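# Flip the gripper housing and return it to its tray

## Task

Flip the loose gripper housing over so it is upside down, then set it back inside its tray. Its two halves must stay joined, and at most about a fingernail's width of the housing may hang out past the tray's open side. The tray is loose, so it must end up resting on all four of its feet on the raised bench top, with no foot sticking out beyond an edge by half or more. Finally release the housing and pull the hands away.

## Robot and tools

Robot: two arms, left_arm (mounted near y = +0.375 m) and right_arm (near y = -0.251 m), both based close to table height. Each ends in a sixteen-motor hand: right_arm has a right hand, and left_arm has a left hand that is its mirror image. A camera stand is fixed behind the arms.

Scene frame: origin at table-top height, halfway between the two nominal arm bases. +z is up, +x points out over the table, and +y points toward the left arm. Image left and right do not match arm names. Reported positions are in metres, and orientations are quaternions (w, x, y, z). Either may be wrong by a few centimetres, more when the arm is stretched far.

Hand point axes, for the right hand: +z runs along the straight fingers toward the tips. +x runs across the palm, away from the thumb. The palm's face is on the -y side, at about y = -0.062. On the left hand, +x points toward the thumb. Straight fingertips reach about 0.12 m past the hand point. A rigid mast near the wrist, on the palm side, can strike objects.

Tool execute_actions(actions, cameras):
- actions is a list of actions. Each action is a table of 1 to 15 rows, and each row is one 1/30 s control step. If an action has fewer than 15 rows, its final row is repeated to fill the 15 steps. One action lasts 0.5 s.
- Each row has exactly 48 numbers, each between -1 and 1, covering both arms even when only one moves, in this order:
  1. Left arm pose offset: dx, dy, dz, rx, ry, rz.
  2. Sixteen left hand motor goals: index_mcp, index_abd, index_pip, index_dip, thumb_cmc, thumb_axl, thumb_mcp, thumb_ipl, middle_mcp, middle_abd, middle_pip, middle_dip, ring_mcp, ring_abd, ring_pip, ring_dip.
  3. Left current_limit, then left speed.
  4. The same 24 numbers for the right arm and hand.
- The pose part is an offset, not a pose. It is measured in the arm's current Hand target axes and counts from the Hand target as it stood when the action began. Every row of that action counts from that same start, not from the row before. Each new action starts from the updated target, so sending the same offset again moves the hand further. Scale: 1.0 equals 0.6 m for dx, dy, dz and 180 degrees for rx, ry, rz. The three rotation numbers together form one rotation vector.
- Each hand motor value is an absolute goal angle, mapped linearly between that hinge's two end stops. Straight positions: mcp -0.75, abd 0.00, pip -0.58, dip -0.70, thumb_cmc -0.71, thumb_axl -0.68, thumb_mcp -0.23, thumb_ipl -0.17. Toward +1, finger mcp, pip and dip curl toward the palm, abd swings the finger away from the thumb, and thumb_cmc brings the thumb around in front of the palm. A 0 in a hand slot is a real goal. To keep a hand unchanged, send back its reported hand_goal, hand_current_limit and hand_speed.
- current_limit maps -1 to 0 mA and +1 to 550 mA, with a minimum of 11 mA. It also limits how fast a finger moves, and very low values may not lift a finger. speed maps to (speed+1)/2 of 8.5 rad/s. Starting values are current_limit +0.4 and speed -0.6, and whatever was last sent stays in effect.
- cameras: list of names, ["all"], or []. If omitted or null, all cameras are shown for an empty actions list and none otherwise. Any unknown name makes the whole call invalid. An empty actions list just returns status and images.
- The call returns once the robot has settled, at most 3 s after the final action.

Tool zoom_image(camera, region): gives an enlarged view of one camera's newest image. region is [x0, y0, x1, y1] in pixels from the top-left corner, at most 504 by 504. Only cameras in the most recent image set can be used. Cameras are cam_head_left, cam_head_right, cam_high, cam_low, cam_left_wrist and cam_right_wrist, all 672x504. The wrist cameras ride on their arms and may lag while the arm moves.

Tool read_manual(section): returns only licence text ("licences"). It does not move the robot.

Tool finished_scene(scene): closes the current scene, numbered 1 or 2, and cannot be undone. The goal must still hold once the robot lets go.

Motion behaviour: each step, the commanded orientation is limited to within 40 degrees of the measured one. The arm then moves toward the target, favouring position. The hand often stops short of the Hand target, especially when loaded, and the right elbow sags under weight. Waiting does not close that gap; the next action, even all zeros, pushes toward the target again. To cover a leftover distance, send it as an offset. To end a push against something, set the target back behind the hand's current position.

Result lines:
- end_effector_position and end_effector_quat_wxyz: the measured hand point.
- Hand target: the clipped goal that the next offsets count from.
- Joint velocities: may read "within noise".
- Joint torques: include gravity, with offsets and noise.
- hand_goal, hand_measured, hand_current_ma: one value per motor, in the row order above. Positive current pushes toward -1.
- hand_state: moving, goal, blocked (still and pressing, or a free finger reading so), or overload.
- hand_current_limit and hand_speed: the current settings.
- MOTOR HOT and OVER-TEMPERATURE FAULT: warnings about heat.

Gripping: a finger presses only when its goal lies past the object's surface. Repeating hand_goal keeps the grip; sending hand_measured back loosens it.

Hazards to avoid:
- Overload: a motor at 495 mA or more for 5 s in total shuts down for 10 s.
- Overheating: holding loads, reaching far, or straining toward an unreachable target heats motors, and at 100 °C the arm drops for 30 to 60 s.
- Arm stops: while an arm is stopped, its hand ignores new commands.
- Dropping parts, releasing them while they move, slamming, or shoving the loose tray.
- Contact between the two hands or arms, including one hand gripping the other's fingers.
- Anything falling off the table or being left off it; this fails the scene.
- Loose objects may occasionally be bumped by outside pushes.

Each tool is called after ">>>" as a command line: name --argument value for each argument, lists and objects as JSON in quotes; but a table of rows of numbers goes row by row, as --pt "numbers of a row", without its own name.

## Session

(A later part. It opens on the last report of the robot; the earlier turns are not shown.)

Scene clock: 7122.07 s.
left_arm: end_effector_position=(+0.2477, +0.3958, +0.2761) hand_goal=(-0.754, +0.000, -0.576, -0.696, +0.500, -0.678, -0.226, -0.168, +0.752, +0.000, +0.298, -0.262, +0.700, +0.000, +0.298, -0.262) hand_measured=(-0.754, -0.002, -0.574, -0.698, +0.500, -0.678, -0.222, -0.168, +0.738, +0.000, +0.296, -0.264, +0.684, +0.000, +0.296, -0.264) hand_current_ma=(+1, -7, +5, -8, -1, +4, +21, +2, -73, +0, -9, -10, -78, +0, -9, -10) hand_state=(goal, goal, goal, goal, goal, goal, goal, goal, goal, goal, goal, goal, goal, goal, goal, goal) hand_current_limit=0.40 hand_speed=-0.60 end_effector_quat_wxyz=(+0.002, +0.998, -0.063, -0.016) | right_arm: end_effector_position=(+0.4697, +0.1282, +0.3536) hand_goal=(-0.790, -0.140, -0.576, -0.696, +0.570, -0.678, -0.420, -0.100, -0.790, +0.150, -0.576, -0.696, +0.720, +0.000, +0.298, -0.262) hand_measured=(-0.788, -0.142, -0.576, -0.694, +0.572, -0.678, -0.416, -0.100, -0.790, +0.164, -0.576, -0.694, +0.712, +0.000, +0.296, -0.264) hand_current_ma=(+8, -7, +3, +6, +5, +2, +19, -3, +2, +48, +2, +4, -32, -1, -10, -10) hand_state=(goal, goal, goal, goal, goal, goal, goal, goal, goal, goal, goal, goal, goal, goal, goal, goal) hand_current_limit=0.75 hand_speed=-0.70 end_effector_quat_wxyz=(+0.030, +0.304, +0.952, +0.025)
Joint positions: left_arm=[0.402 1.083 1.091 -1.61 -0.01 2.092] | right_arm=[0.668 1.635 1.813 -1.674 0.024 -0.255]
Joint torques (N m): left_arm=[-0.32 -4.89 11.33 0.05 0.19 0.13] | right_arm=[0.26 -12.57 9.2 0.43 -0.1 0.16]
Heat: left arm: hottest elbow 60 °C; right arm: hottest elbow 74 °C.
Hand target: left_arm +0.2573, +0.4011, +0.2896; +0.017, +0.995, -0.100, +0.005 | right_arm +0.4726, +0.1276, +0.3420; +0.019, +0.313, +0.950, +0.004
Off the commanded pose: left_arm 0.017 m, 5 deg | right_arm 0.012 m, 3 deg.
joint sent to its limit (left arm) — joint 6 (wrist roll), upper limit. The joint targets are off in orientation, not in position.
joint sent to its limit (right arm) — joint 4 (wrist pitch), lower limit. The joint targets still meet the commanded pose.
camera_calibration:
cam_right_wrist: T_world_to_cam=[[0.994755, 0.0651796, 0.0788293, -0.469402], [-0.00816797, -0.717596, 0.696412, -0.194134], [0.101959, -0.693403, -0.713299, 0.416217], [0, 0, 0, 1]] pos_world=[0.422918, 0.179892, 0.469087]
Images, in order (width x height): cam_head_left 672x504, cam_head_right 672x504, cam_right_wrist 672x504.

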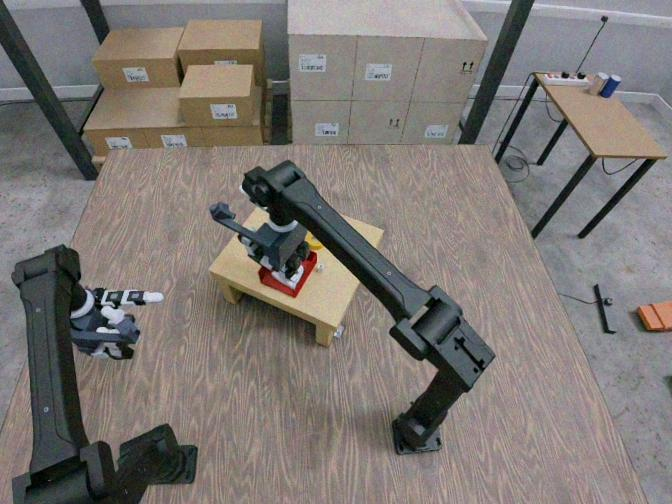

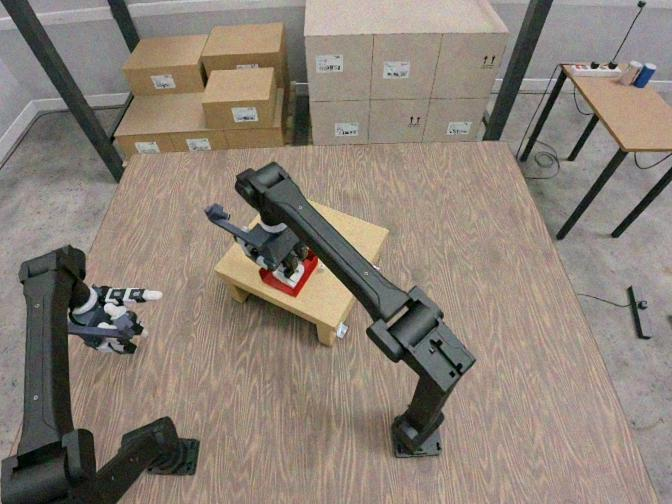

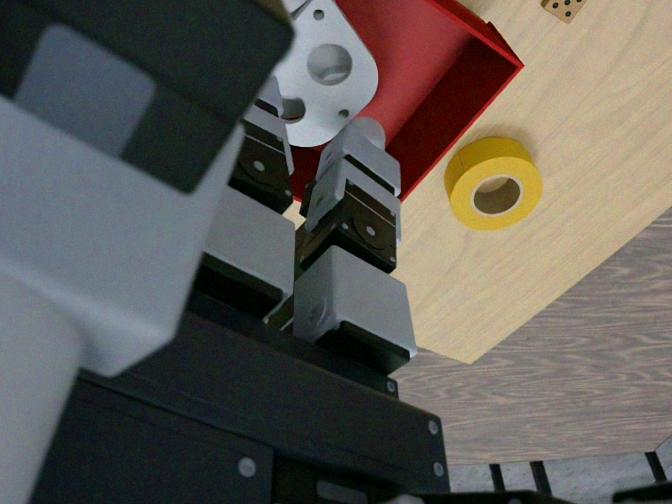

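>>> execute_actions --actions '[[[0,0,0,0,0,0,-0.754,0,-0.576,-0.696,0.5,-0.678,-0.226,-0.168,0.752,0,0.298,-0.262,0.7,0,0.298,-0.262,0.4,-0.6,0,0,0,0,0,0,-0.79,-0.08,-0.576,-0.696,0.57,-0.678,-0.42,-0.1,-0.79,0.09,-0.576,-0.696,0.72,0,0.298,-0.262,0.75,-0.7],[0,0,0,0,0,0,-0.754,0,-0.576,-0.696,0.5,-0.678,-0.226,-0.168,0.752,0,0.298,-0.262,0.7,0,0.298,-0.262,0.4,-0.6,0,0,0,0,0,0,-0.79,-0.02,-0.576,-0.696,0.57,-0.678,-0.42,-0.1,-0.79,0.03,-0.576,-0.696,0.72,0,0.298,-0.262,0.75,-0.7]]]' --cameras '["cam_right_wrist", "cam_head_left"]'

>>> zoom_image --camera "cam_head_left" --region '[258, 251, 298, 291]'

>>> zoom_image --camera "cam_right_wrist" --region '[240, 0, 480, 180]'

Scene clock: 7133.30 s.
left_arm: end_effector_position=(+0.2477, +0.3958, +0.2761) hand_goal=(-0.754, +0.000, -0.576, -0.696, +0.500, -0.678, -0.226, -0.168, +0.752, +0.000, +0.298, -0.262, +0.700, +0.000, +0.298, -0.262) hand_measured=(-0.754, -0.002, -0.574, -0.698, +0.500, -0.678, -0.222, -0.168, +0.738, +0.000, +0.296, -0.264, +0.684, +0.000, +0.296, -0.264) hand_current_ma=(+1, -7, +5, -8, -1, +4, +21, +2, -73, +0, -9, -10, -78, +0, -9, -10) hand_state=(goal, goal, goal, goal, goal, goal, goal, goal, goal, goal, goal, goal, goal, goal, goal, goal) hand_current_limit=0.40 hand_speed=-0.60 end_effector_quat_wxyz=(+0.002, +0.998, -0.063, -0.016) | right_arm: end_effector_position=(+0.4704, +0.1274, +0.3536) hand_goal=(-0.790, -0.020, -0.576, -0.696, +0.570, -0.678, -0.420, -0.100, -0.790, +0.030, -0.576, -0.696, +0.720, +0.000, +0.298, -0.262) hand_measured=(-0.788, -0.100, -0.576, -0.694, +0.572, -0.678, -0.416, -0.100, -0.790, +0.130, -0.576, -0.694, +0.712, +0.000, +0.296, -0.264) hand_current_ma=(+8, -317, +3, +6, +5, +2, +19, -3, +3, +409, +2, +4, -32, -1, -10, -10) hand_state=(goal, blocked, goal, goal, goal, goal, goal, goal, goal, blocked, goal, goal, goal, goal, goal, goal) hand_current_limit=0.75 hand_speed=-0.70 end_effector_quat_wxyz=(+0.033, +0.304, +0.952, +0.023)
Joint positions: left_arm=[0.402 1.083 1.091 -1.61 -0.01 2.092] | right_arm=[0.668 1.635 1.813 -1.674 0.03 -0.255]
Joint torques (N m): left_arm=[-0.38 -5.01 11.37 -0.06 0.19 0.16] | right_arm=[1.49 -12.75 9.29 0.54 -0.05 0.18]
Heat: left arm: hottest elbow 60 °C; right arm: hottest elbow 72 °C.
Hand target: left_arm +0.2573, +0.4011, +0.2896; +0.017, +0.995, -0.100, +0.005 | right_arm +0.4726, +0.1276, +0.3420; +0.019, +0.313, +0.950, +0.004
Off the commanded pose: left_arm 0.017 m, 5 deg | right_arm 0.012 m, 3 deg.
joint sent to its limit (left arm) — joint 6 (wrist roll), upper limit. The joint targets are off in orientation, not in position.
joint sent to its limit (right arm) — joint 4 (wrist pitch), lower limit. The joint targets still meet the commanded pose.
camera_calibration:
cam_right_wrist: T_world_to_cam=[[0.994463, 0.0651356, 0.0824604, -0.471126], [-0.0112361, -0.714309, 0.69974, -0.194852], [0.10448, -0.696793, -0.709622, 0.413596], [0, 0, 0, 1]] pos_world=[0.423115, 0.179694, 0.468692]
Images, in order (width x height): cam_head_left 672x504, cam_right_wrist 672x504.

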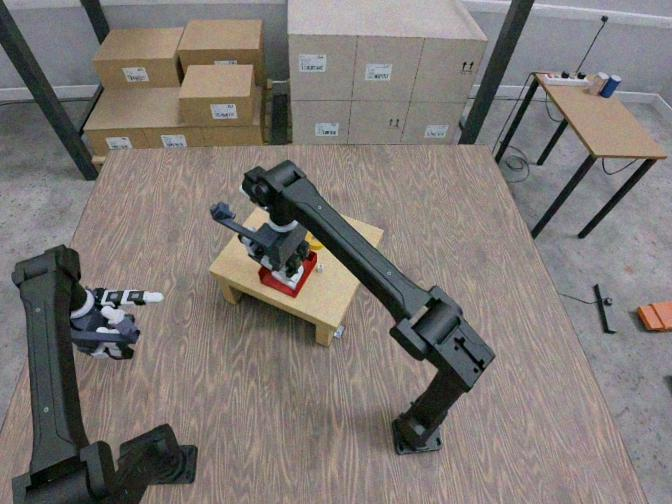

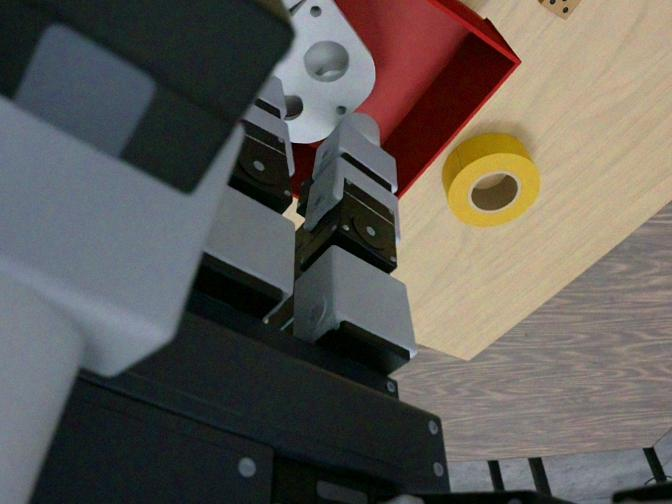

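Scaled by 12.600 from the camera's 672x504 image, which has a finer 960x720 frame.

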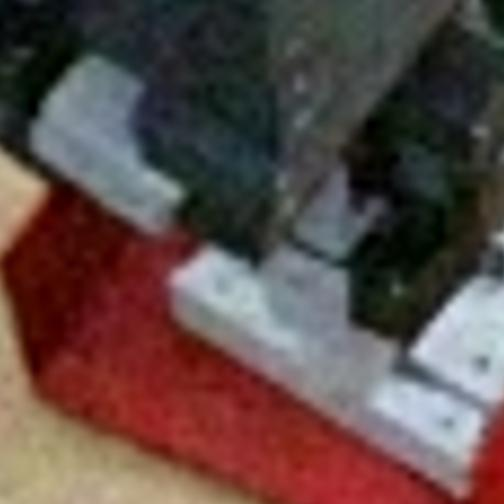

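Scaled by 2.100 from the camera's 672x504 image, which has a finer 960x720 frame.

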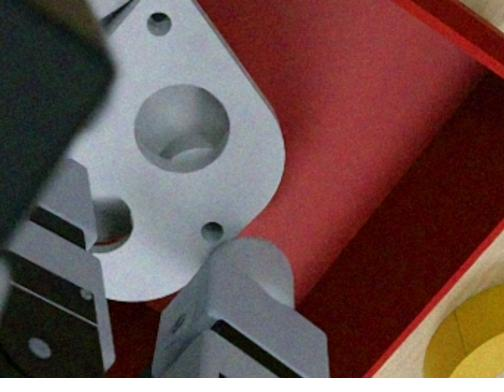

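>>> execute_actions --actions '[[[0,0,0,0,0,0,-0.754,0,-0.576,-0.696,0.5,-0.678,-0.226,-0.168,0.752,0,0.298,-0.262,0.7,0,0.298,-0.262,0.4,-0.6,0,0,-0.06,0,0,0,-0.79,-0.01,-0.576,-0.696,0.57,-0.678,-0.42,-0.1,-0.79,0.03,-0.576,-0.696,0.72,0,0.298,-0.262,0.75,-0.7]],[[0,0,0,0,0,0,-0.754,0,-0.576,-0.696,0.5,-0.678,-0.226,-0.168,0.752,0,0.298,-0.262,0.7,0,0.298,-0.262,0.4,-0.6,0,0,-0.02,0,0,0,-0.79,0,-0.576,-0.696,0.57,-0.678,-0.42,-0.1,-0.79,0.03,-0.576,-0.696,0.72,0,0.298,-0.262,0.75,-0.7]]]' --cameras '["cam_right_wrist", "cam_head_left", "cam_low"]'

>>> zoom_image --camera "cam_head_left" --region '[258, 251, 298, 291]'

>>> zoom_image --camera "cam_right_wrist" --region '[240, 0, 480, 180]'

>>> zoom_image --camera "cam_low" --region '[310, 170, 370, 230]'

Scene clock: 7144.63 s.
left_arm: end_effector_position=(+0.2477, +0.3958, +0.2761) hand_goal=(-0.754, +0.000, -0.576, -0.696, +0.500, -0.678, -0.226, -0.168, +0.752, +0.000, +0.298, -0.262, +0.700, +0.000, +0.298, -0.262) hand_measured=(-0.754, -0.002, -0.574, -0.698, +0.500, -0.678, -0.222, -0.168, +0.738, +0.000, +0.296, -0.264, +0.684, +0.000, +0.296, -0.264) hand_current_ma=(+1, -7, +5, -8, -1, +4, +21, +2, -73, +0, -9, -10, -78, +0, -9, -10) hand_state=(goal, goal, goal, goal, goal, goal, goal, goal, goal, goal, goal, goal, goal, goal, goal, goal) hand_current_limit=0.40 hand_speed=-0.60 end_effector_quat_wxyz=(+0.002, +0.998, -0.063, -0.016) | right_arm: end_effector_position=(+0.4687, +0.1266, +0.3586) hand_goal=(-0.790, +0.000, -0.576, -0.696, +0.570, -0.678, -0.420, -0.100, -0.790, +0.030, -0.576, -0.696, +0.720, +0.000, +0.298, -0.262) hand_measured=(-0.788, -0.028, -0.576, -0.694, +0.572, -0.678, -0.416, -0.100, -0.788, +0.070, -0.576, -0.694, +0.712, +0.000, +0.296, -0.264) hand_current_ma=(+8, -105, +3, +6, +5, +2, +19, -3, +6, +151, +2, +4, -32, -1, -10, -10) hand_state=(goal, blocked, goal, goal, goal, goal, goal, goal, goal, blocked, goal, goal, goal, goal, goal, goal) hand_current_limit=0.75 hand_speed=-0.70 end_effector_quat_wxyz=(+0.034, +0.304, +0.952, +0.028)
Joint positions: left_arm=[0.402 1.083 1.091 -1.61 -0.01 2.092] | right_arm=[0.668 1.626 1.813 -1.674 0.027 -0.255]
Joint torques (N m): left_arm=[-0.5 -4.84 11.44 -0.09 0.21 0.13] | right_arm=[0.56 -16.15 13.37 0.39 -0.06 0.11]
Heat: left arm: hottest elbow 60 °C; right arm: hottest elbow 71 °C.
Hand target: left_arm +0.2573, +0.4011, +0.2896; +0.017, +0.995, -0.100, +0.005 | right_arm +0.4708, +0.1278, +0.3900; +0.019, +0.313, +0.950, +0.004
Off the commanded pose: left_arm 0.017 m, 5 deg | right_arm 0.031 m, 3 deg.
joint sent to its limit (left arm) — joint 6 (wrist roll), upper limit. The joint targets are off in orientation, not in position.
joint sent to its limit (right arm) — joint 4 (wrist pitch), lower limit. The joint targets are off in orientation, not in position.
camera_calibration:
cam_right_wrist: T_world_to_cam=[[0.994048, 0.0647103, 0.0876464, -0.471361], [-0.0143275, -0.719857, 0.693974, -0.194711], [0.108, -0.691099, -0.714645, 0.416225], [0, 0, 0, 1]] pos_world=[0.420813, 0.17799, 0.473891]
Images, in order (width x height): cam_head_left 672x504, cam_low 672x504, cam_right_wrist 672x504.

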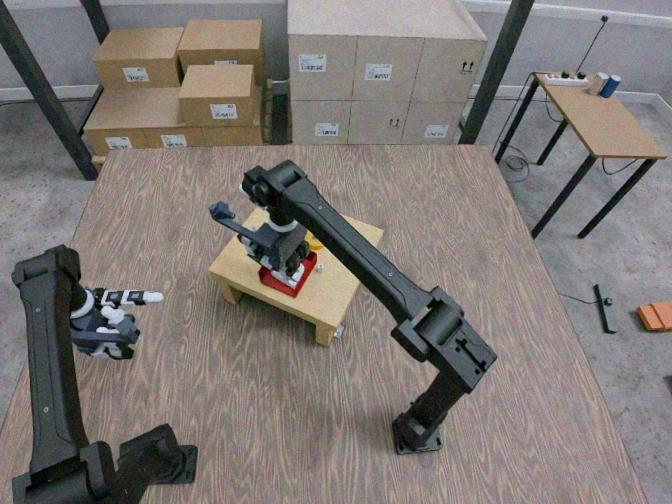

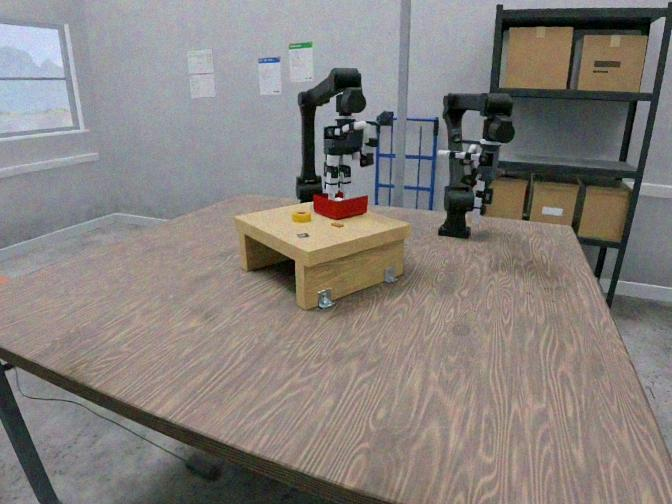

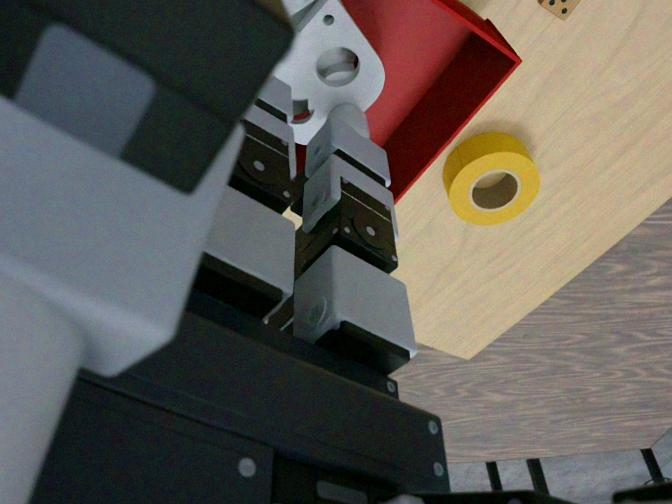

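Scaled by 12.600 from the camera's 672x504 image, which has a finer 960x720 frame.

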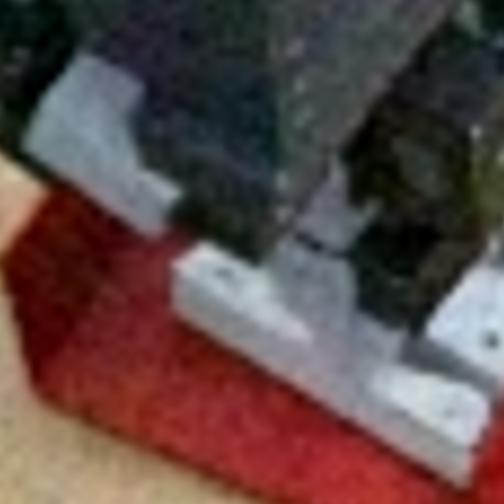

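Scaled by 2.100 from the camera's 672x504 image, which has a finer 960x720 frame.

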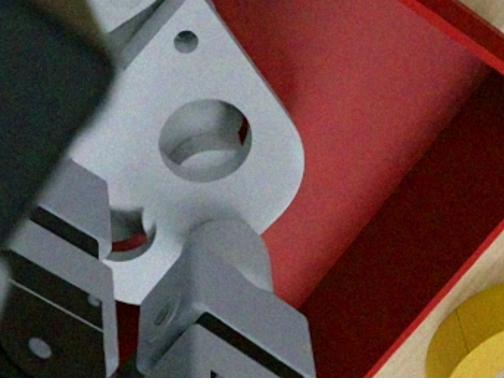

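Scaled by 8.400 from the camera's 672x504 image, which has a finer 960x720 frame.

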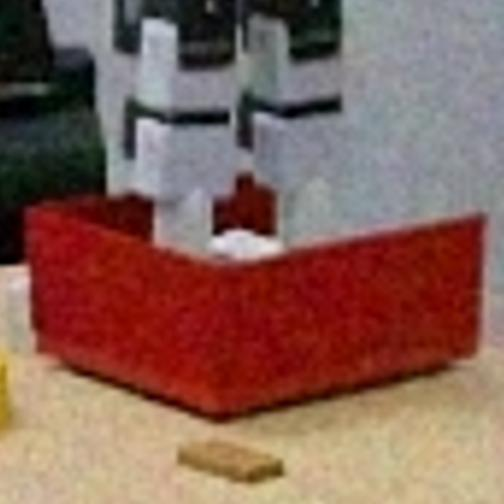

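>>> execute_actions --actions '[[[0,0,0,0,0,0,-0.754,0,-0.576,-0.696,0.5,-0.678,-0.226,-0.168,0.752,0,0.298,-0.262,0.7,0,0.298,-0.262,0.4,-0.6,0,0,0,0,0,0,-0.79,-0.24,-0.576,-0.696,0.57,-0.678,-0.42,-0.1,-0.79,0.2,-0.576,-0.696,0.72,0,0.298,-0.262,0.4,-0.7],[0,0,0,0,0,0,-0.754,0,-0.576,-0.696,0.5,-0.678,-0.226,-0.168,0.752,0,0.298,-0.262,0.7,0,0.298,-0.262,0.4,-0.6,0,0,0.04,0,0,0,-0.79,-0.24,-0.576,-0.696,0.57,-0.678,-0.42,-0.1,-0.79,0.2,-0.576,-0.696,0.72,0,0.298,-0.262,0.4,-0.7]],[[0,0,0,0,0,0,-0.754,0,-0.576,-0.696,0.5,-0.678,-0.226,-0.168,0.752,0,0.298,-0.262,0.7,0,0.298,-0.262,0.4,-0.6,0,0,0.045,0,0,0,-0.79,-0.24,-0.576,-0.696,0.57,-0.678,-0.42,-0.1,-0.79,0.2,-0.576,-0.696,0.72,0,0.298,-0.262,0.4,-0.7]]]' --cameras '["cam_right_wrist", "cam_head_left"]'

>>> zoom_image --camera "cam_head_left" --region '[258, 251, 298, 291]'

>>> zoom_image --camera "cam_right_wrist" --region '[240, 0, 480, 180]'

Scene clock: 7197.47 s.
left_arm: end_effector_position=(+0.2477, +0.3958, +0.2761) hand_goal=(-0.754, +0.000, -0.576, -0.696, +0.500, -0.678, -0.226, -0.168, +0.752, +0.000, +0.298, -0.262, +0.700, +0.000, +0.298, -0.262) hand_measured=(-0.754, -0.002, -0.574, -0.698, +0.500, -0.678, -0.222, -0.168, +0.738, +0.000, +0.296, -0.264, +0.684, +0.000, +0.296, -0.264) hand_current_ma=(+1, -7, +5, -8, -1, +4, +21, +2, -73, +0, -9, -10, -78, +0, -9, -10) hand_state=(goal, goal, goal, goal, goal, goal, goal, goal, goal, goal, goal, goal, goal, goal, goal, goal) hand_current_limit=0.40 hand_speed=-0.60 end_effector_quat_wxyz=(+0.002, +0.998, -0.063, -0.016) | right_arm: end_effector_position=(+0.4711, +0.1273, +0.3521) hand_goal=(-0.790, -0.240, -0.576, -0.696, +0.570, -0.678, -0.420, -0.100, -0.790, +0.200, -0.576, -0.696, +0.720, +0.000, +0.298, -0.262) hand_measured=(-0.788, -0.234, -0.576, -0.694, +0.572, -0.678, -0.416, -0.100, -0.790, +0.198, -0.576, -0.696, +0.712, +0.000, +0.296, -0.264) hand_current_ma=(+8, +18, +3, +6, +5, +2, +19, -3, +0, -7, +0, +3, -32, -1, -10, -10) hand_state=(goal, goal, goal, goal, goal, goal, goal, goal, goal, goal, goal, goal, goal, goal, goal, goal) hand_current_limit=0.40 hand_speed=-0.70 end_effector_quat_wxyz=(+0.033, +0.304, +0.952, +0.021)
Joint positions: left_arm=[0.402 1.083 1.091 -1.61 -0.01 2.092] | right_arm=[0.668 1.637 1.813 -1.674 0.034 -0.255]
Joint torques (N m): left_arm=[-0.62 -4.78 11.38 0.09 0.2 0.16] | right_arm=[1.08 -12.45 8.99 0.54 -0.09 0.11]
Heat: left arm: hottest elbow 60 °C; right arm: hottest elbow 78 °C.
Hand target: left_arm +0.2573, +0.4011, +0.2896; +0.017, +0.995, -0.100, +0.005 | right_arm +0.4727, +0.1275, +0.3391; +0.019, +0.313, +0.950, +0.004
Off the commanded pose: left_arm 0.017 m, 5 deg | right_arm 0.013 m, 3 deg.
joint sent to its limit (left arm) — joint 6 (wrist roll), upper limit. The joint targets are off in orientation, not in position.
joint sent to its limit (right arm) — joint 4 (wrist pitch), lower limit. The joint targets still meet the commanded pose.
camera_calibration:
cam_right_wrist: T_world_to_cam=[[0.994484, 0.0652645, 0.0821154, -0.471678], [-0.0113319, -0.711424, 0.702672, -0.195215], [0.104278, -0.699726, -0.70676, 0.411865], [0, 0, 0, 1]] pos_world=[0.423915, 0.180096, 0.466994]
Images, in order (width x height): cam_head_left 672x504, cam_right_wrist 672x504.

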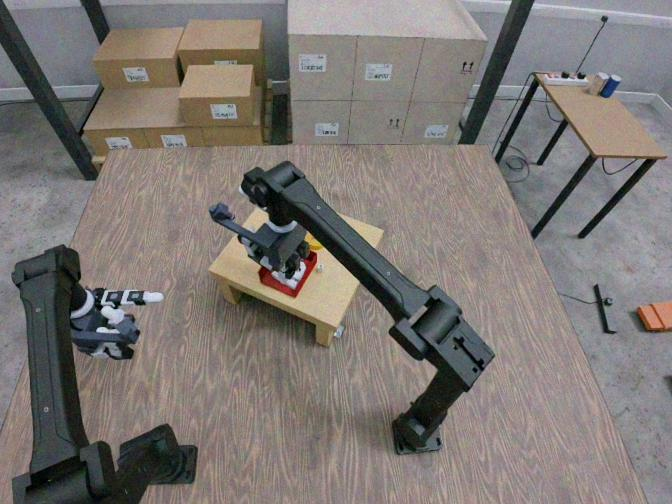

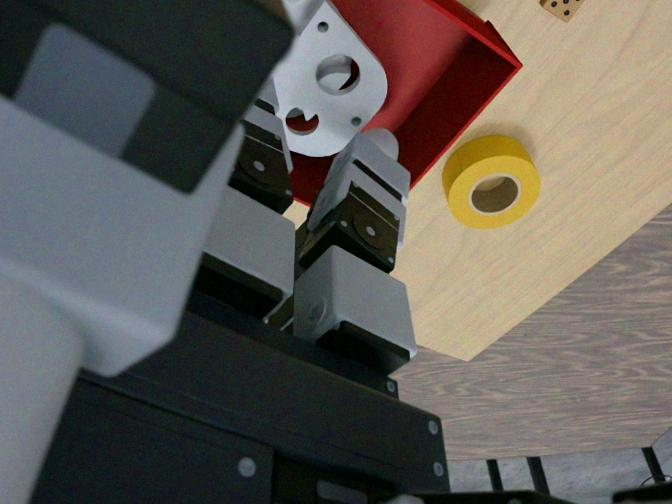

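Scaled by 12.600 from the camera's 672x504 image, which has a finer 960x720 frame.

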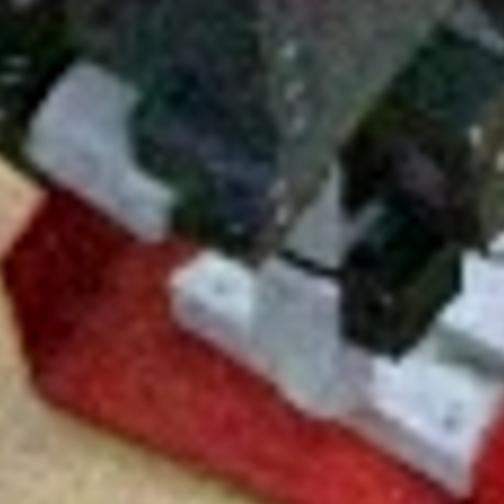

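Scaled by 2.100 from the camera's 672x504 image, which has a finer 960x720 frame.

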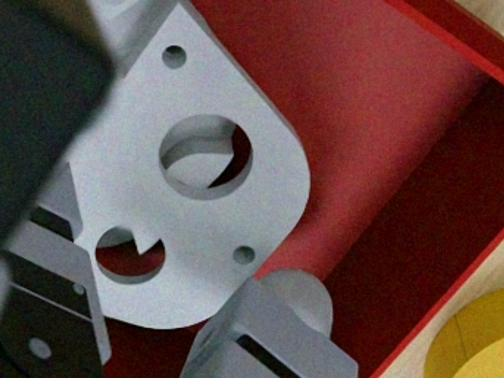

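>>> execute_actions --actions '[[[0,0,0,0,0,0,-0.754,0,-0.576,-0.696,0.5,-0.678,-0.226,-0.168,0.752,0,0.298,-0.262,0.7,0,0.298,-0.262,0.4,-0.6,0,0,-0.012,0,0,0,-0.79,-0.28,-0.576,-0.696,0.57,-0.678,-0.42,-0.1,-0.79,0.32,-0.576,-0.696,0.72,0,0.298,-0.262,0.4,-0.6]],[[0,0,0,0,0,0,-0.754,0,-0.576,-0.696,0.5,-0.678,-0.226,-0.168,0.752,0,0.298,-0.262,0.7,0,0.298,-0.262,0.4,-0.6,0.0313,0,0,0,-0.05,0,-0.76,-0.25,-0.576,-0.696,0.57,-0.678,-0.42,-0.1,-0.76,0.32,-0.576,-0.696,0.72,0,0.298,-0.262,0.4,-0.6]]]' --cameras '["cam_right_wrist", "cam_head_left", "cam_head_right"]'

>>> zoom_image --camera "cam_head_left" --region '[258, 241, 318, 301]'

>>> zoom_image --camera "cam_right_wrist" --region '[250, 0, 450, 200]'

>>> zoom_image --camera "cam_head_right" --region '[258, 241, 318, 301]'

Scene clock: 7241.00 s.
left_arm: end_effector_position=(+0.2477, +0.3958, +0.2761) hand_goal=(-0.754, +0.000, -0.576, -0.696, +0.500, -0.678, -0.226, -0.168, +0.752, +0.000, +0.298, -0.262, +0.700, +0.000, +0.298, -0.262) hand_measured=(-0.754, -0.002, -0.574, -0.698, +0.500, -0.678, -0.222, -0.168, +0.738, +0.000, +0.296, -0.264, +0.684, +0.000, +0.296, -0.264) hand_current_ma=(+1, -7, +5, -8, -1, +4, +21, +2, -73, +0, -9, -10, -78, +0, -9, -10) hand_state=(goal, goal, goal, goal, goal, goal, goal, goal, goal, goal, goal, goal, goal, goal, goal, goal) hand_current_limit=0.40 hand_speed=-0.60 end_effector_quat_wxyz=(+0.002, +0.998, -0.063, -0.016) | right_arm: end_effector_position=(+0.4532, +0.1433, +0.3444) hand_goal=(-0.760, -0.250, -0.576, -0.696, +0.570, -0.678, -0.420, -0.100, -0.760, +0.320, -0.576, -0.696, +0.720, +0.000, +0.298, -0.262) hand_measured=(-0.760, -0.246, -0.574, -0.694, +0.572, -0.678, -0.416, -0.100, -0.760, +0.322, -0.576, -0.696, +0.712, +0.000, +0.296, -0.264) hand_current_ma=(+1, +15, +5, +6, +4, +2, +19, -3, +2, +8, +1, +3, -32, -1, -10, -10) hand_state=(goal, goal, goal, goal, goal, goal, goal, goal, goal, goal, goal, goal, goal, goal, goal, goal) hand_current_limit=0.40 hand_speed=-0.60 end_effector_quat_wxyz=(+0.089, +0.301, +0.949, -0.019)
Joint positions: left_arm=[0.402 1.083 1.091 -1.61 -0.01 2.092] | right_arm=[0.763 1.639 1.79 -1.674 0.176 -0.169]
Joint torques (N m): left_arm=[-0.26 -5.01 11.34 0.06 0.2 0.13] | right_arm=[1.08 -14.27 9.55 0.7 0.31 0.19]
Heat: left arm: hottest elbow 60 °C; right arm: hottest elbow 69 °C.
Hand target: left_arm +0.2573, +0.4011, +0.2896; +0.017, +0.995, -0.100, +0.005 | right_arm +0.4575, +0.1387, +0.3455; +0.093, +0.313, +0.945, -0.021
Off the commanded pose: left_arm 0.017 m, 5 deg | right_arm 0.006 m, 2 deg.
joint sent to its limit (left arm) — joint 6 (wrist roll), upper limit. The joint targets are off in orientation, not in position.
camera_calibration:
cam_right_wrist: T_world_to_cam=[[0.984714, 0.0785847, 0.155441, -0.476983], [-0.0718964, -0.629465, 0.773695, -0.187368], [0.158645, -0.773045, -0.614194, 0.373477], [0, 0, 0, 1]] pos_world=[0.396971, 0.208256, 0.448495]
Images, in order (width x height): cam_head_left 672x504, cam_head_right 672x504, cam_right_wrist 672x504.

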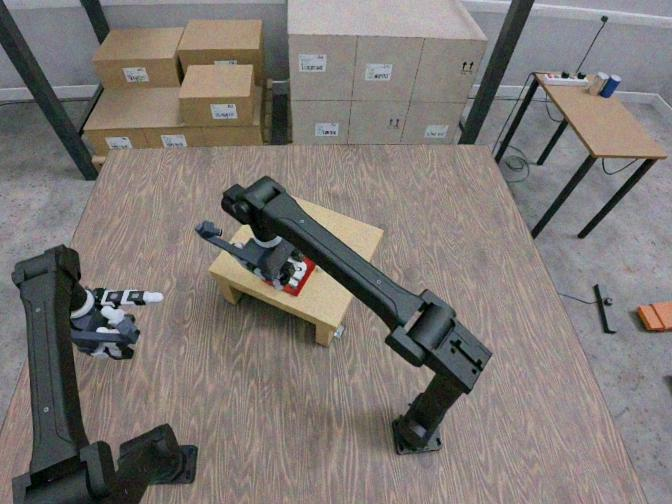

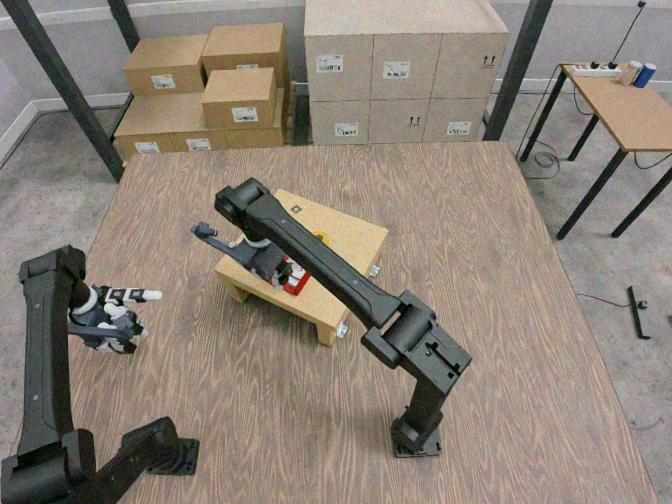

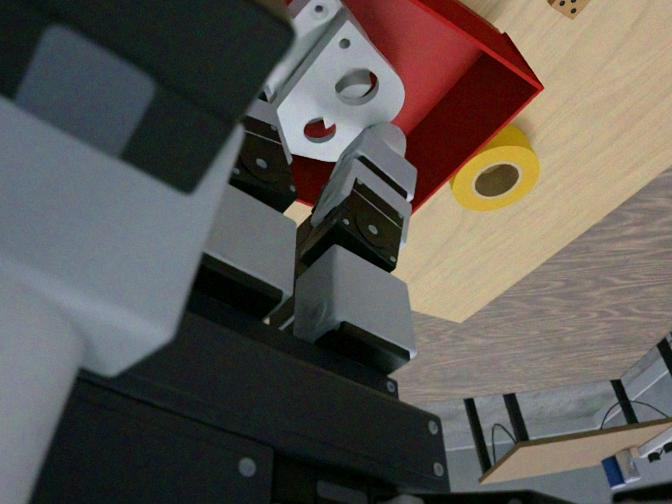

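Scaled by 8.400 from the camera's 672x504 image, which has a finer 960x720 frame.

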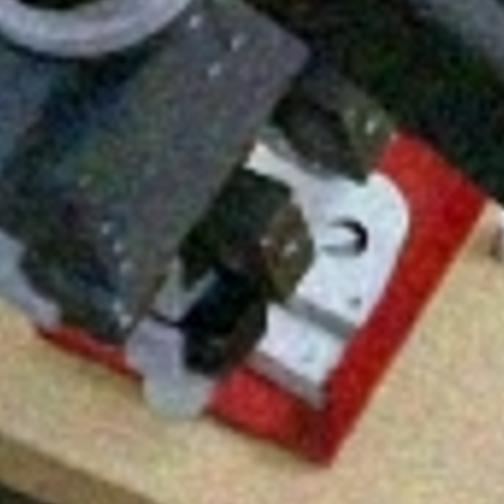

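Scaled by 2.520 from the camera's 672x504 image, which has a finer 960x720 frame.

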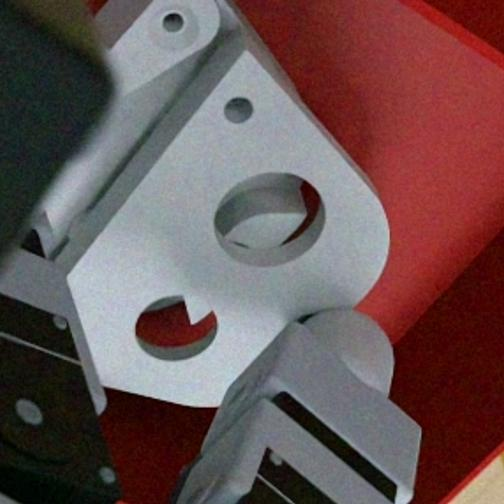

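Scaled by 8.400 from the camera's 672x504 image, which has a finer 960x720 frame.

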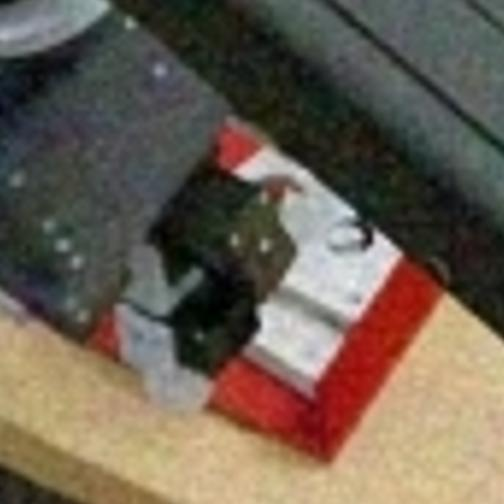

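>>> execute_actions --actions '[[[0,0,0,0,0,0,-0.754,0,-0.576,-0.696,0.5,-0.678,-0.226,-0.168,0.752,0,0.298,-0.262,0.7,0,0.298,-0.262,0.4,-0.6,0.001,0,0.006,0,0,0,-0.76,-0.22,-0.576,-0.696,0.57,-0.678,-0.42,-0.1,-0.76,0.26,-0.576,-0.696,0.72,0,0.298,-0.262,0.4,-0.75]],[[0,0,0,0,0,0,-0.754,0,-0.576,-0.696,0.5,-0.678,-0.226,-0.168,0.752,0,0.298,-0.262,0.7,0,0.298,-0.262,0.4,-0.6,0,0,0,0,0,0,-0.76,-0.18,-0.576,-0.696,0.57,-0.678,-0.42,-0.1,-0.76,0.22,-0.576,-0.696,0.72,0,0.298,-0.262,0.4,-0.75]]]' --cameras '["cam_right_wrist", "cam_head_left", "cam_head_right"]'

>>> zoom_image --camera "cam_head_left" --region '[258, 241, 318, 301]'

>>> zoom_image --camera "cam_right_wrist" --region '[250, 0, 450, 200]'

Scene clock: 7252.70 s.
left_arm: end_effector_position=(+0.2477, +0.3958, +0.2761) hand_goal=(-0.754, +0.000, -0.576, -0.696, +0.500, -0.678, -0.226, -0.168, +0.752, +0.000, +0.298, -0.262, +0.700, +0.000, +0.298, -0.262) hand_measured=(-0.754, -0.002, -0.574, -0.698, +0.500, -0.678, -0.222, -0.168, +0.738, +0.000, +0.296, -0.264, +0.684, +0.000, +0.296, -0.264) hand_current_ma=(+1, -7, +5, -8, -1, +4, +21, +2, -73, +0, -9, -10, -78, +0, -9, -10) hand_state=(goal, goal, goal, goal, goal, goal, goal, goal, goal, goal, goal, goal, goal, goal, goal, goal) hand_current_limit=0.40 hand_speed=-0.60 end_effector_quat_wxyz=(+0.002, +0.998, -0.063, -0.016) | right_arm: end_effector_position=(+0.4524, +0.1420, +0.3407) hand_goal=(-0.760, -0.180, -0.576, -0.696, +0.570, -0.678, -0.420, -0.100, -0.760, +0.220, -0.576, -0.696, +0.720, +0.000, +0.298, -0.262) hand_measured=(-0.760, -0.186, -0.574, -0.694, +0.572, -0.678, -0.416, -0.100, -0.760, +0.224, -0.576, -0.696, +0.712, +0.000, +0.296, -0.264) hand_current_ma=(+1, -21, +5, +6, +4, +2, +19, -3, +2, +10, +1, +3, -32, -1, -10, -10) hand_state=(goal, goal, goal, goal, goal, goal, goal, goal, goal, goal, goal, goal, goal, goal, goal, goal) hand_current_limit=0.40 hand_speed=-0.75 end_effector_quat_wxyz=(+0.088, +0.301, +0.949, -0.023)
Joint positions: left_arm=[0.402 1.083 1.091 -1.61 -0.01 2.092] | right_arm=[0.763 1.639 1.782 -1.674 0.178 -0.168]
Joint torques (N m): left_arm=[-0.56 -4.89 11.41 0.01 0.2 0.16] | right_arm=[0.56 -14.62 9.37 0.98 0.29 0.21]
Heat: left arm: hottest elbow 60 °C; right arm: hottest elbow 68 °C.
Hand target: left_arm +0.2573, +0.4011, +0.2896; +0.017, +0.995, -0.100, +0.005 | right_arm +0.4576, +0.1387, +0.3419; +0.093, +0.313, +0.945, -0.021
Off the commanded pose: left_arm 0.017 m, 5 deg | right_arm 0.006 m, 2 deg.
joint sent to its limit (left arm) — joint 6 (wrist roll), upper limit. The joint targets are off in orientation, not in position.
camera_calibration:
cam_right_wrist: T_world_to_cam=[[0.985503, 0.078148, 0.150587, -0.474207], [-0.0694027, -0.624231, 0.778151, -0.188736], [0.154812, -0.777321, -0.609758, 0.371166], [0, 0, 0, 1]] pos_world=[0.396773, 0.207759, 0.444596]
Images, in order (width x height): cam_head_left 672x504, cam_head_right 672x504, cam_right_wrist 672x504.

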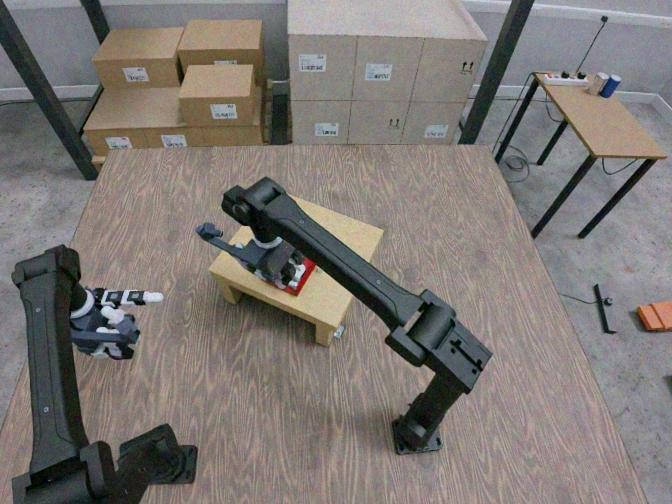

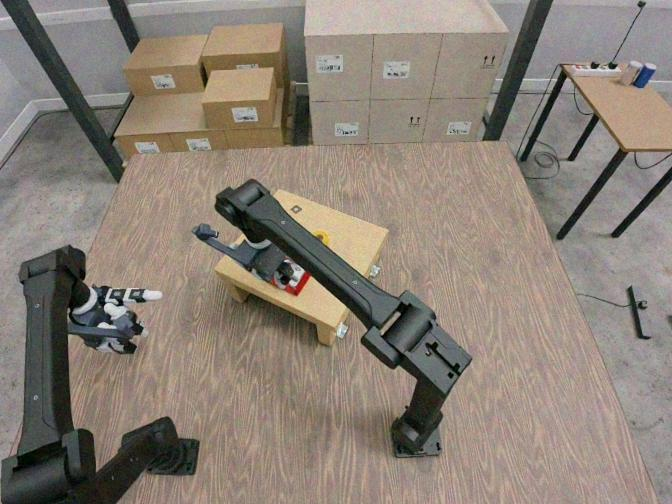

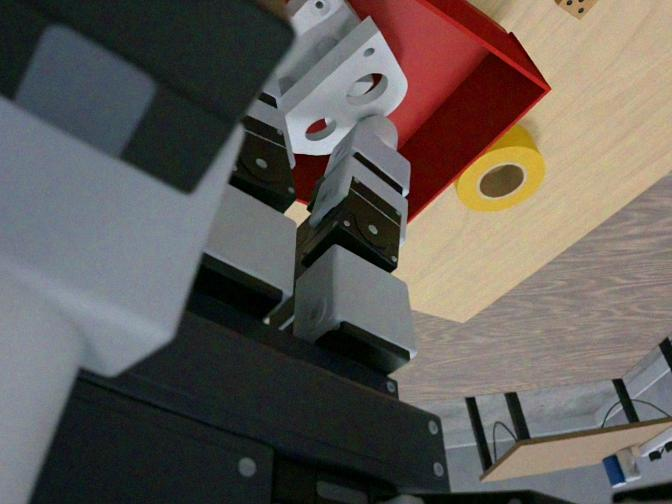

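Scaled by 8.400 from the camera's 672x504 image, which has a finer 960x720 frame.

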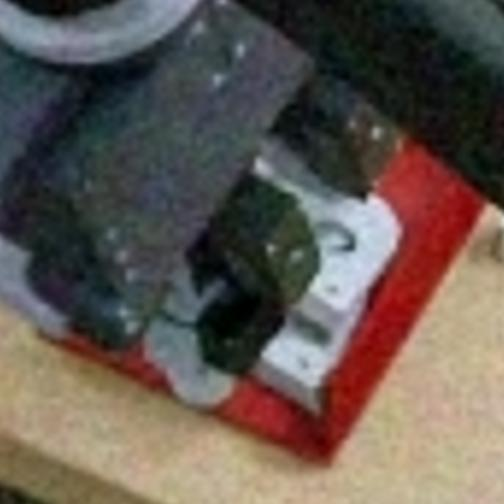

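Scaled by 2.520 from the camera's 672x504 image, which has a finer 960x720 frame.

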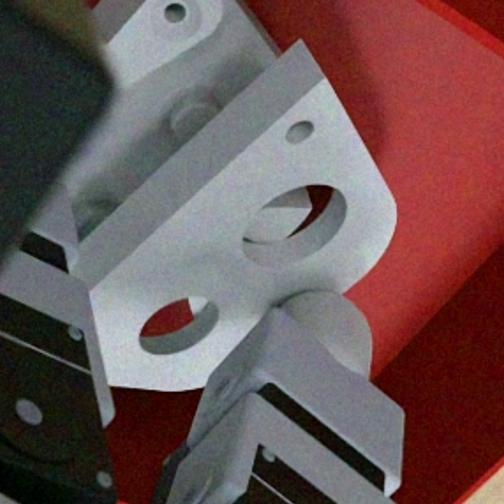

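>>> execute_actions --actions '[[[0,0,0,0,0,0,-0.754,0,-0.576,-0.696,0.5,-0.678,-0.226,-0.168,0.752,0,0.298,-0.262,0.7,0,0.298,-0.262,0.4,-0.6,0,0,0,0,0,0,-0.76,-0.28,-0.576,-0.696,0.57,-0.678,-0.42,-0.1,-0.76,0.22,-0.576,-0.696,0.72,0,0.298,-0.262,0.4,-0.75]]]' --cameras '["cam_right_wrist", "cam_head_left"]'

>>> zoom_image --camera "cam_right_wrist" --region '[250, 0, 450, 200]'

>>> zoom_image --camera "cam_head_left" --region '[258, 241, 318, 301]'

Scene clock: 7261.30 s.
left_arm: end_effector_position=(+0.2477, +0.3958, +0.2761) hand_goal=(-0.754, +0.000, -0.576, -0.696, +0.500, -0.678, -0.226, -0.168, +0.752, +0.000, +0.298, -0.262, +0.700, +0.000, +0.298, -0.262) hand_measured=(-0.754, -0.002, -0.574, -0.698, +0.500, -0.678, -0.222, -0.168, +0.738, +0.000, +0.296, -0.264, +0.684, +0.000, +0.296, -0.264) hand_current_ma=(+1, -7, +5, -8, -1, +4, +21, +2, -73, +0, -9, -10, -78, +0, -9, -10) hand_state=(goal, goal, goal, goal, goal, goal, goal, goal, goal, goal, goal, goal, goal, goal, goal, goal) hand_current_limit=0.40 hand_speed=-0.60 end_effector_quat_wxyz=(+0.002, +0.998, -0.063, -0.016) | right_arm: end_effector_position=(+0.4524, +0.1420, +0.3407) hand_goal=(-0.760, -0.280, -0.576, -0.696, +0.570, -0.678, -0.420, -0.100, -0.760, +0.220, -0.576, -0.696, +0.720, +0.000, +0.298, -0.262) hand_measured=(-0.760, -0.274, -0.574, -0.694, +0.572, -0.678, -0.416, -0.100, -0.760, +0.224, -0.576, -0.696, +0.712, +0.000, +0.296, -0.264) hand_current_ma=(+1, +22, +5, +6, +4, +2, +19, -3, +2, +10, +1, +3, -32, -1, -10, -10) hand_state=(goal, goal, goal, goal, goal, goal, goal, goal, goal, goal, goal, goal, goal, goal, goal, goal) hand_current_limit=0.40 hand_speed=-0.75 end_effector_quat_wxyz=(+0.088, +0.301, +0.949, -0.023)
Joint positions: left_arm=[0.402 1.083 1.091 -1.61 -0.01 2.092] | right_arm=[0.763 1.639 1.782 -1.674 0.178 -0.168]
Joint torques (N m): left_arm=[-0.62 -5.01 11.4 -0.05 0.21 0.14] | right_arm=[0.38 -14.33 9.09 1.03 0.24 0.18]
Heat: left arm: hottest elbow 60 °C; right arm: hottest elbow 66 °C.
Hand target: left_arm +0.2573, +0.4011, +0.2896; +0.017, +0.995, -0.100, +0.005 | right_arm +0.4576, +0.1387, +0.3419; +0.093, +0.313, +0.945, -0.021
Off the commanded pose: left_arm 0.017 m, 5 deg | right_arm 0.006 m, 2 deg.
joint sent to its limit (left arm) — joint 6 (wrist roll), upper limit. The joint targets are off in orientation, not in position.
camera_calibration:
cam_right_wrist: T_world_to_cam=[[0.985503, 0.078148, 0.150587, -0.474207], [-0.0694027, -0.624231, 0.778151, -0.188736], [0.154812, -0.777321, -0.609758, 0.371166], [0, 0, 0, 1]] pos_world=[0.396773, 0.207759, 0.444596]
Images, in order (width x height): cam_head_left 672x504, cam_right_wrist 672x504.

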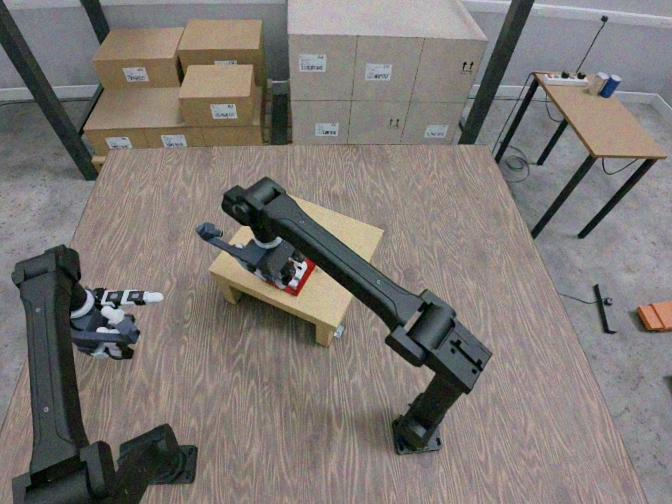

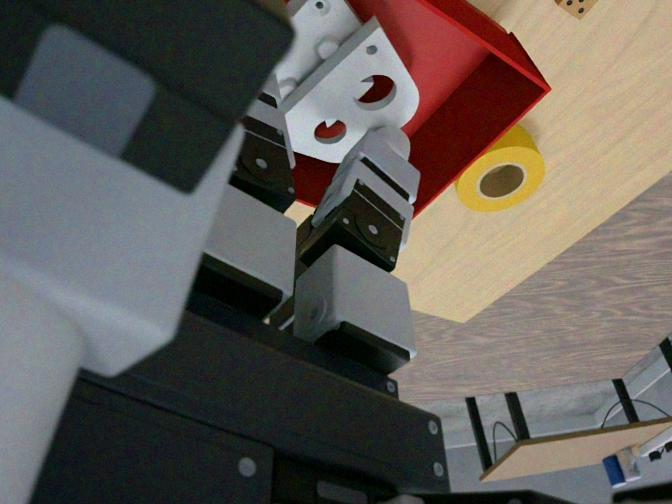

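Scaled by 2.520 from the camera's 672x504 image, which has a finer 960x720 frame.

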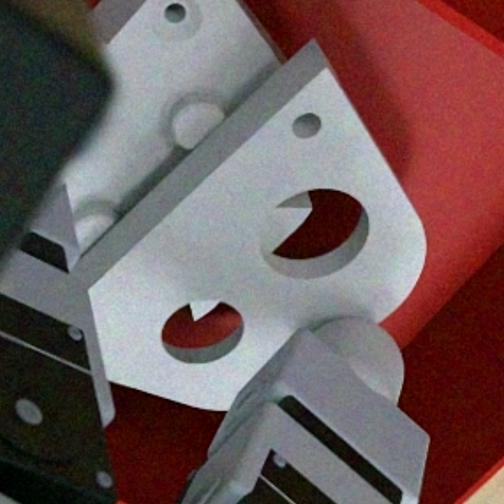

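Scaled by 8.400 from the camera's 672x504 image, which has a finer 960x720 frame.

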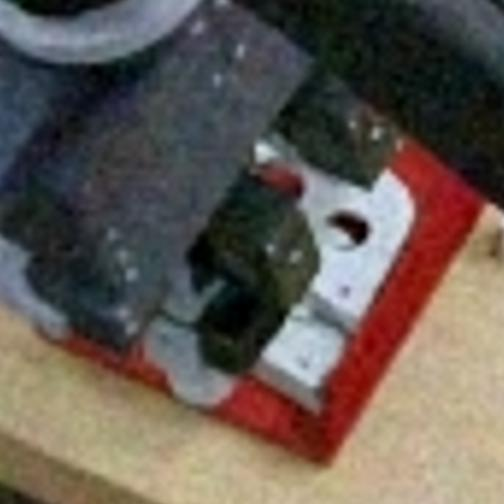

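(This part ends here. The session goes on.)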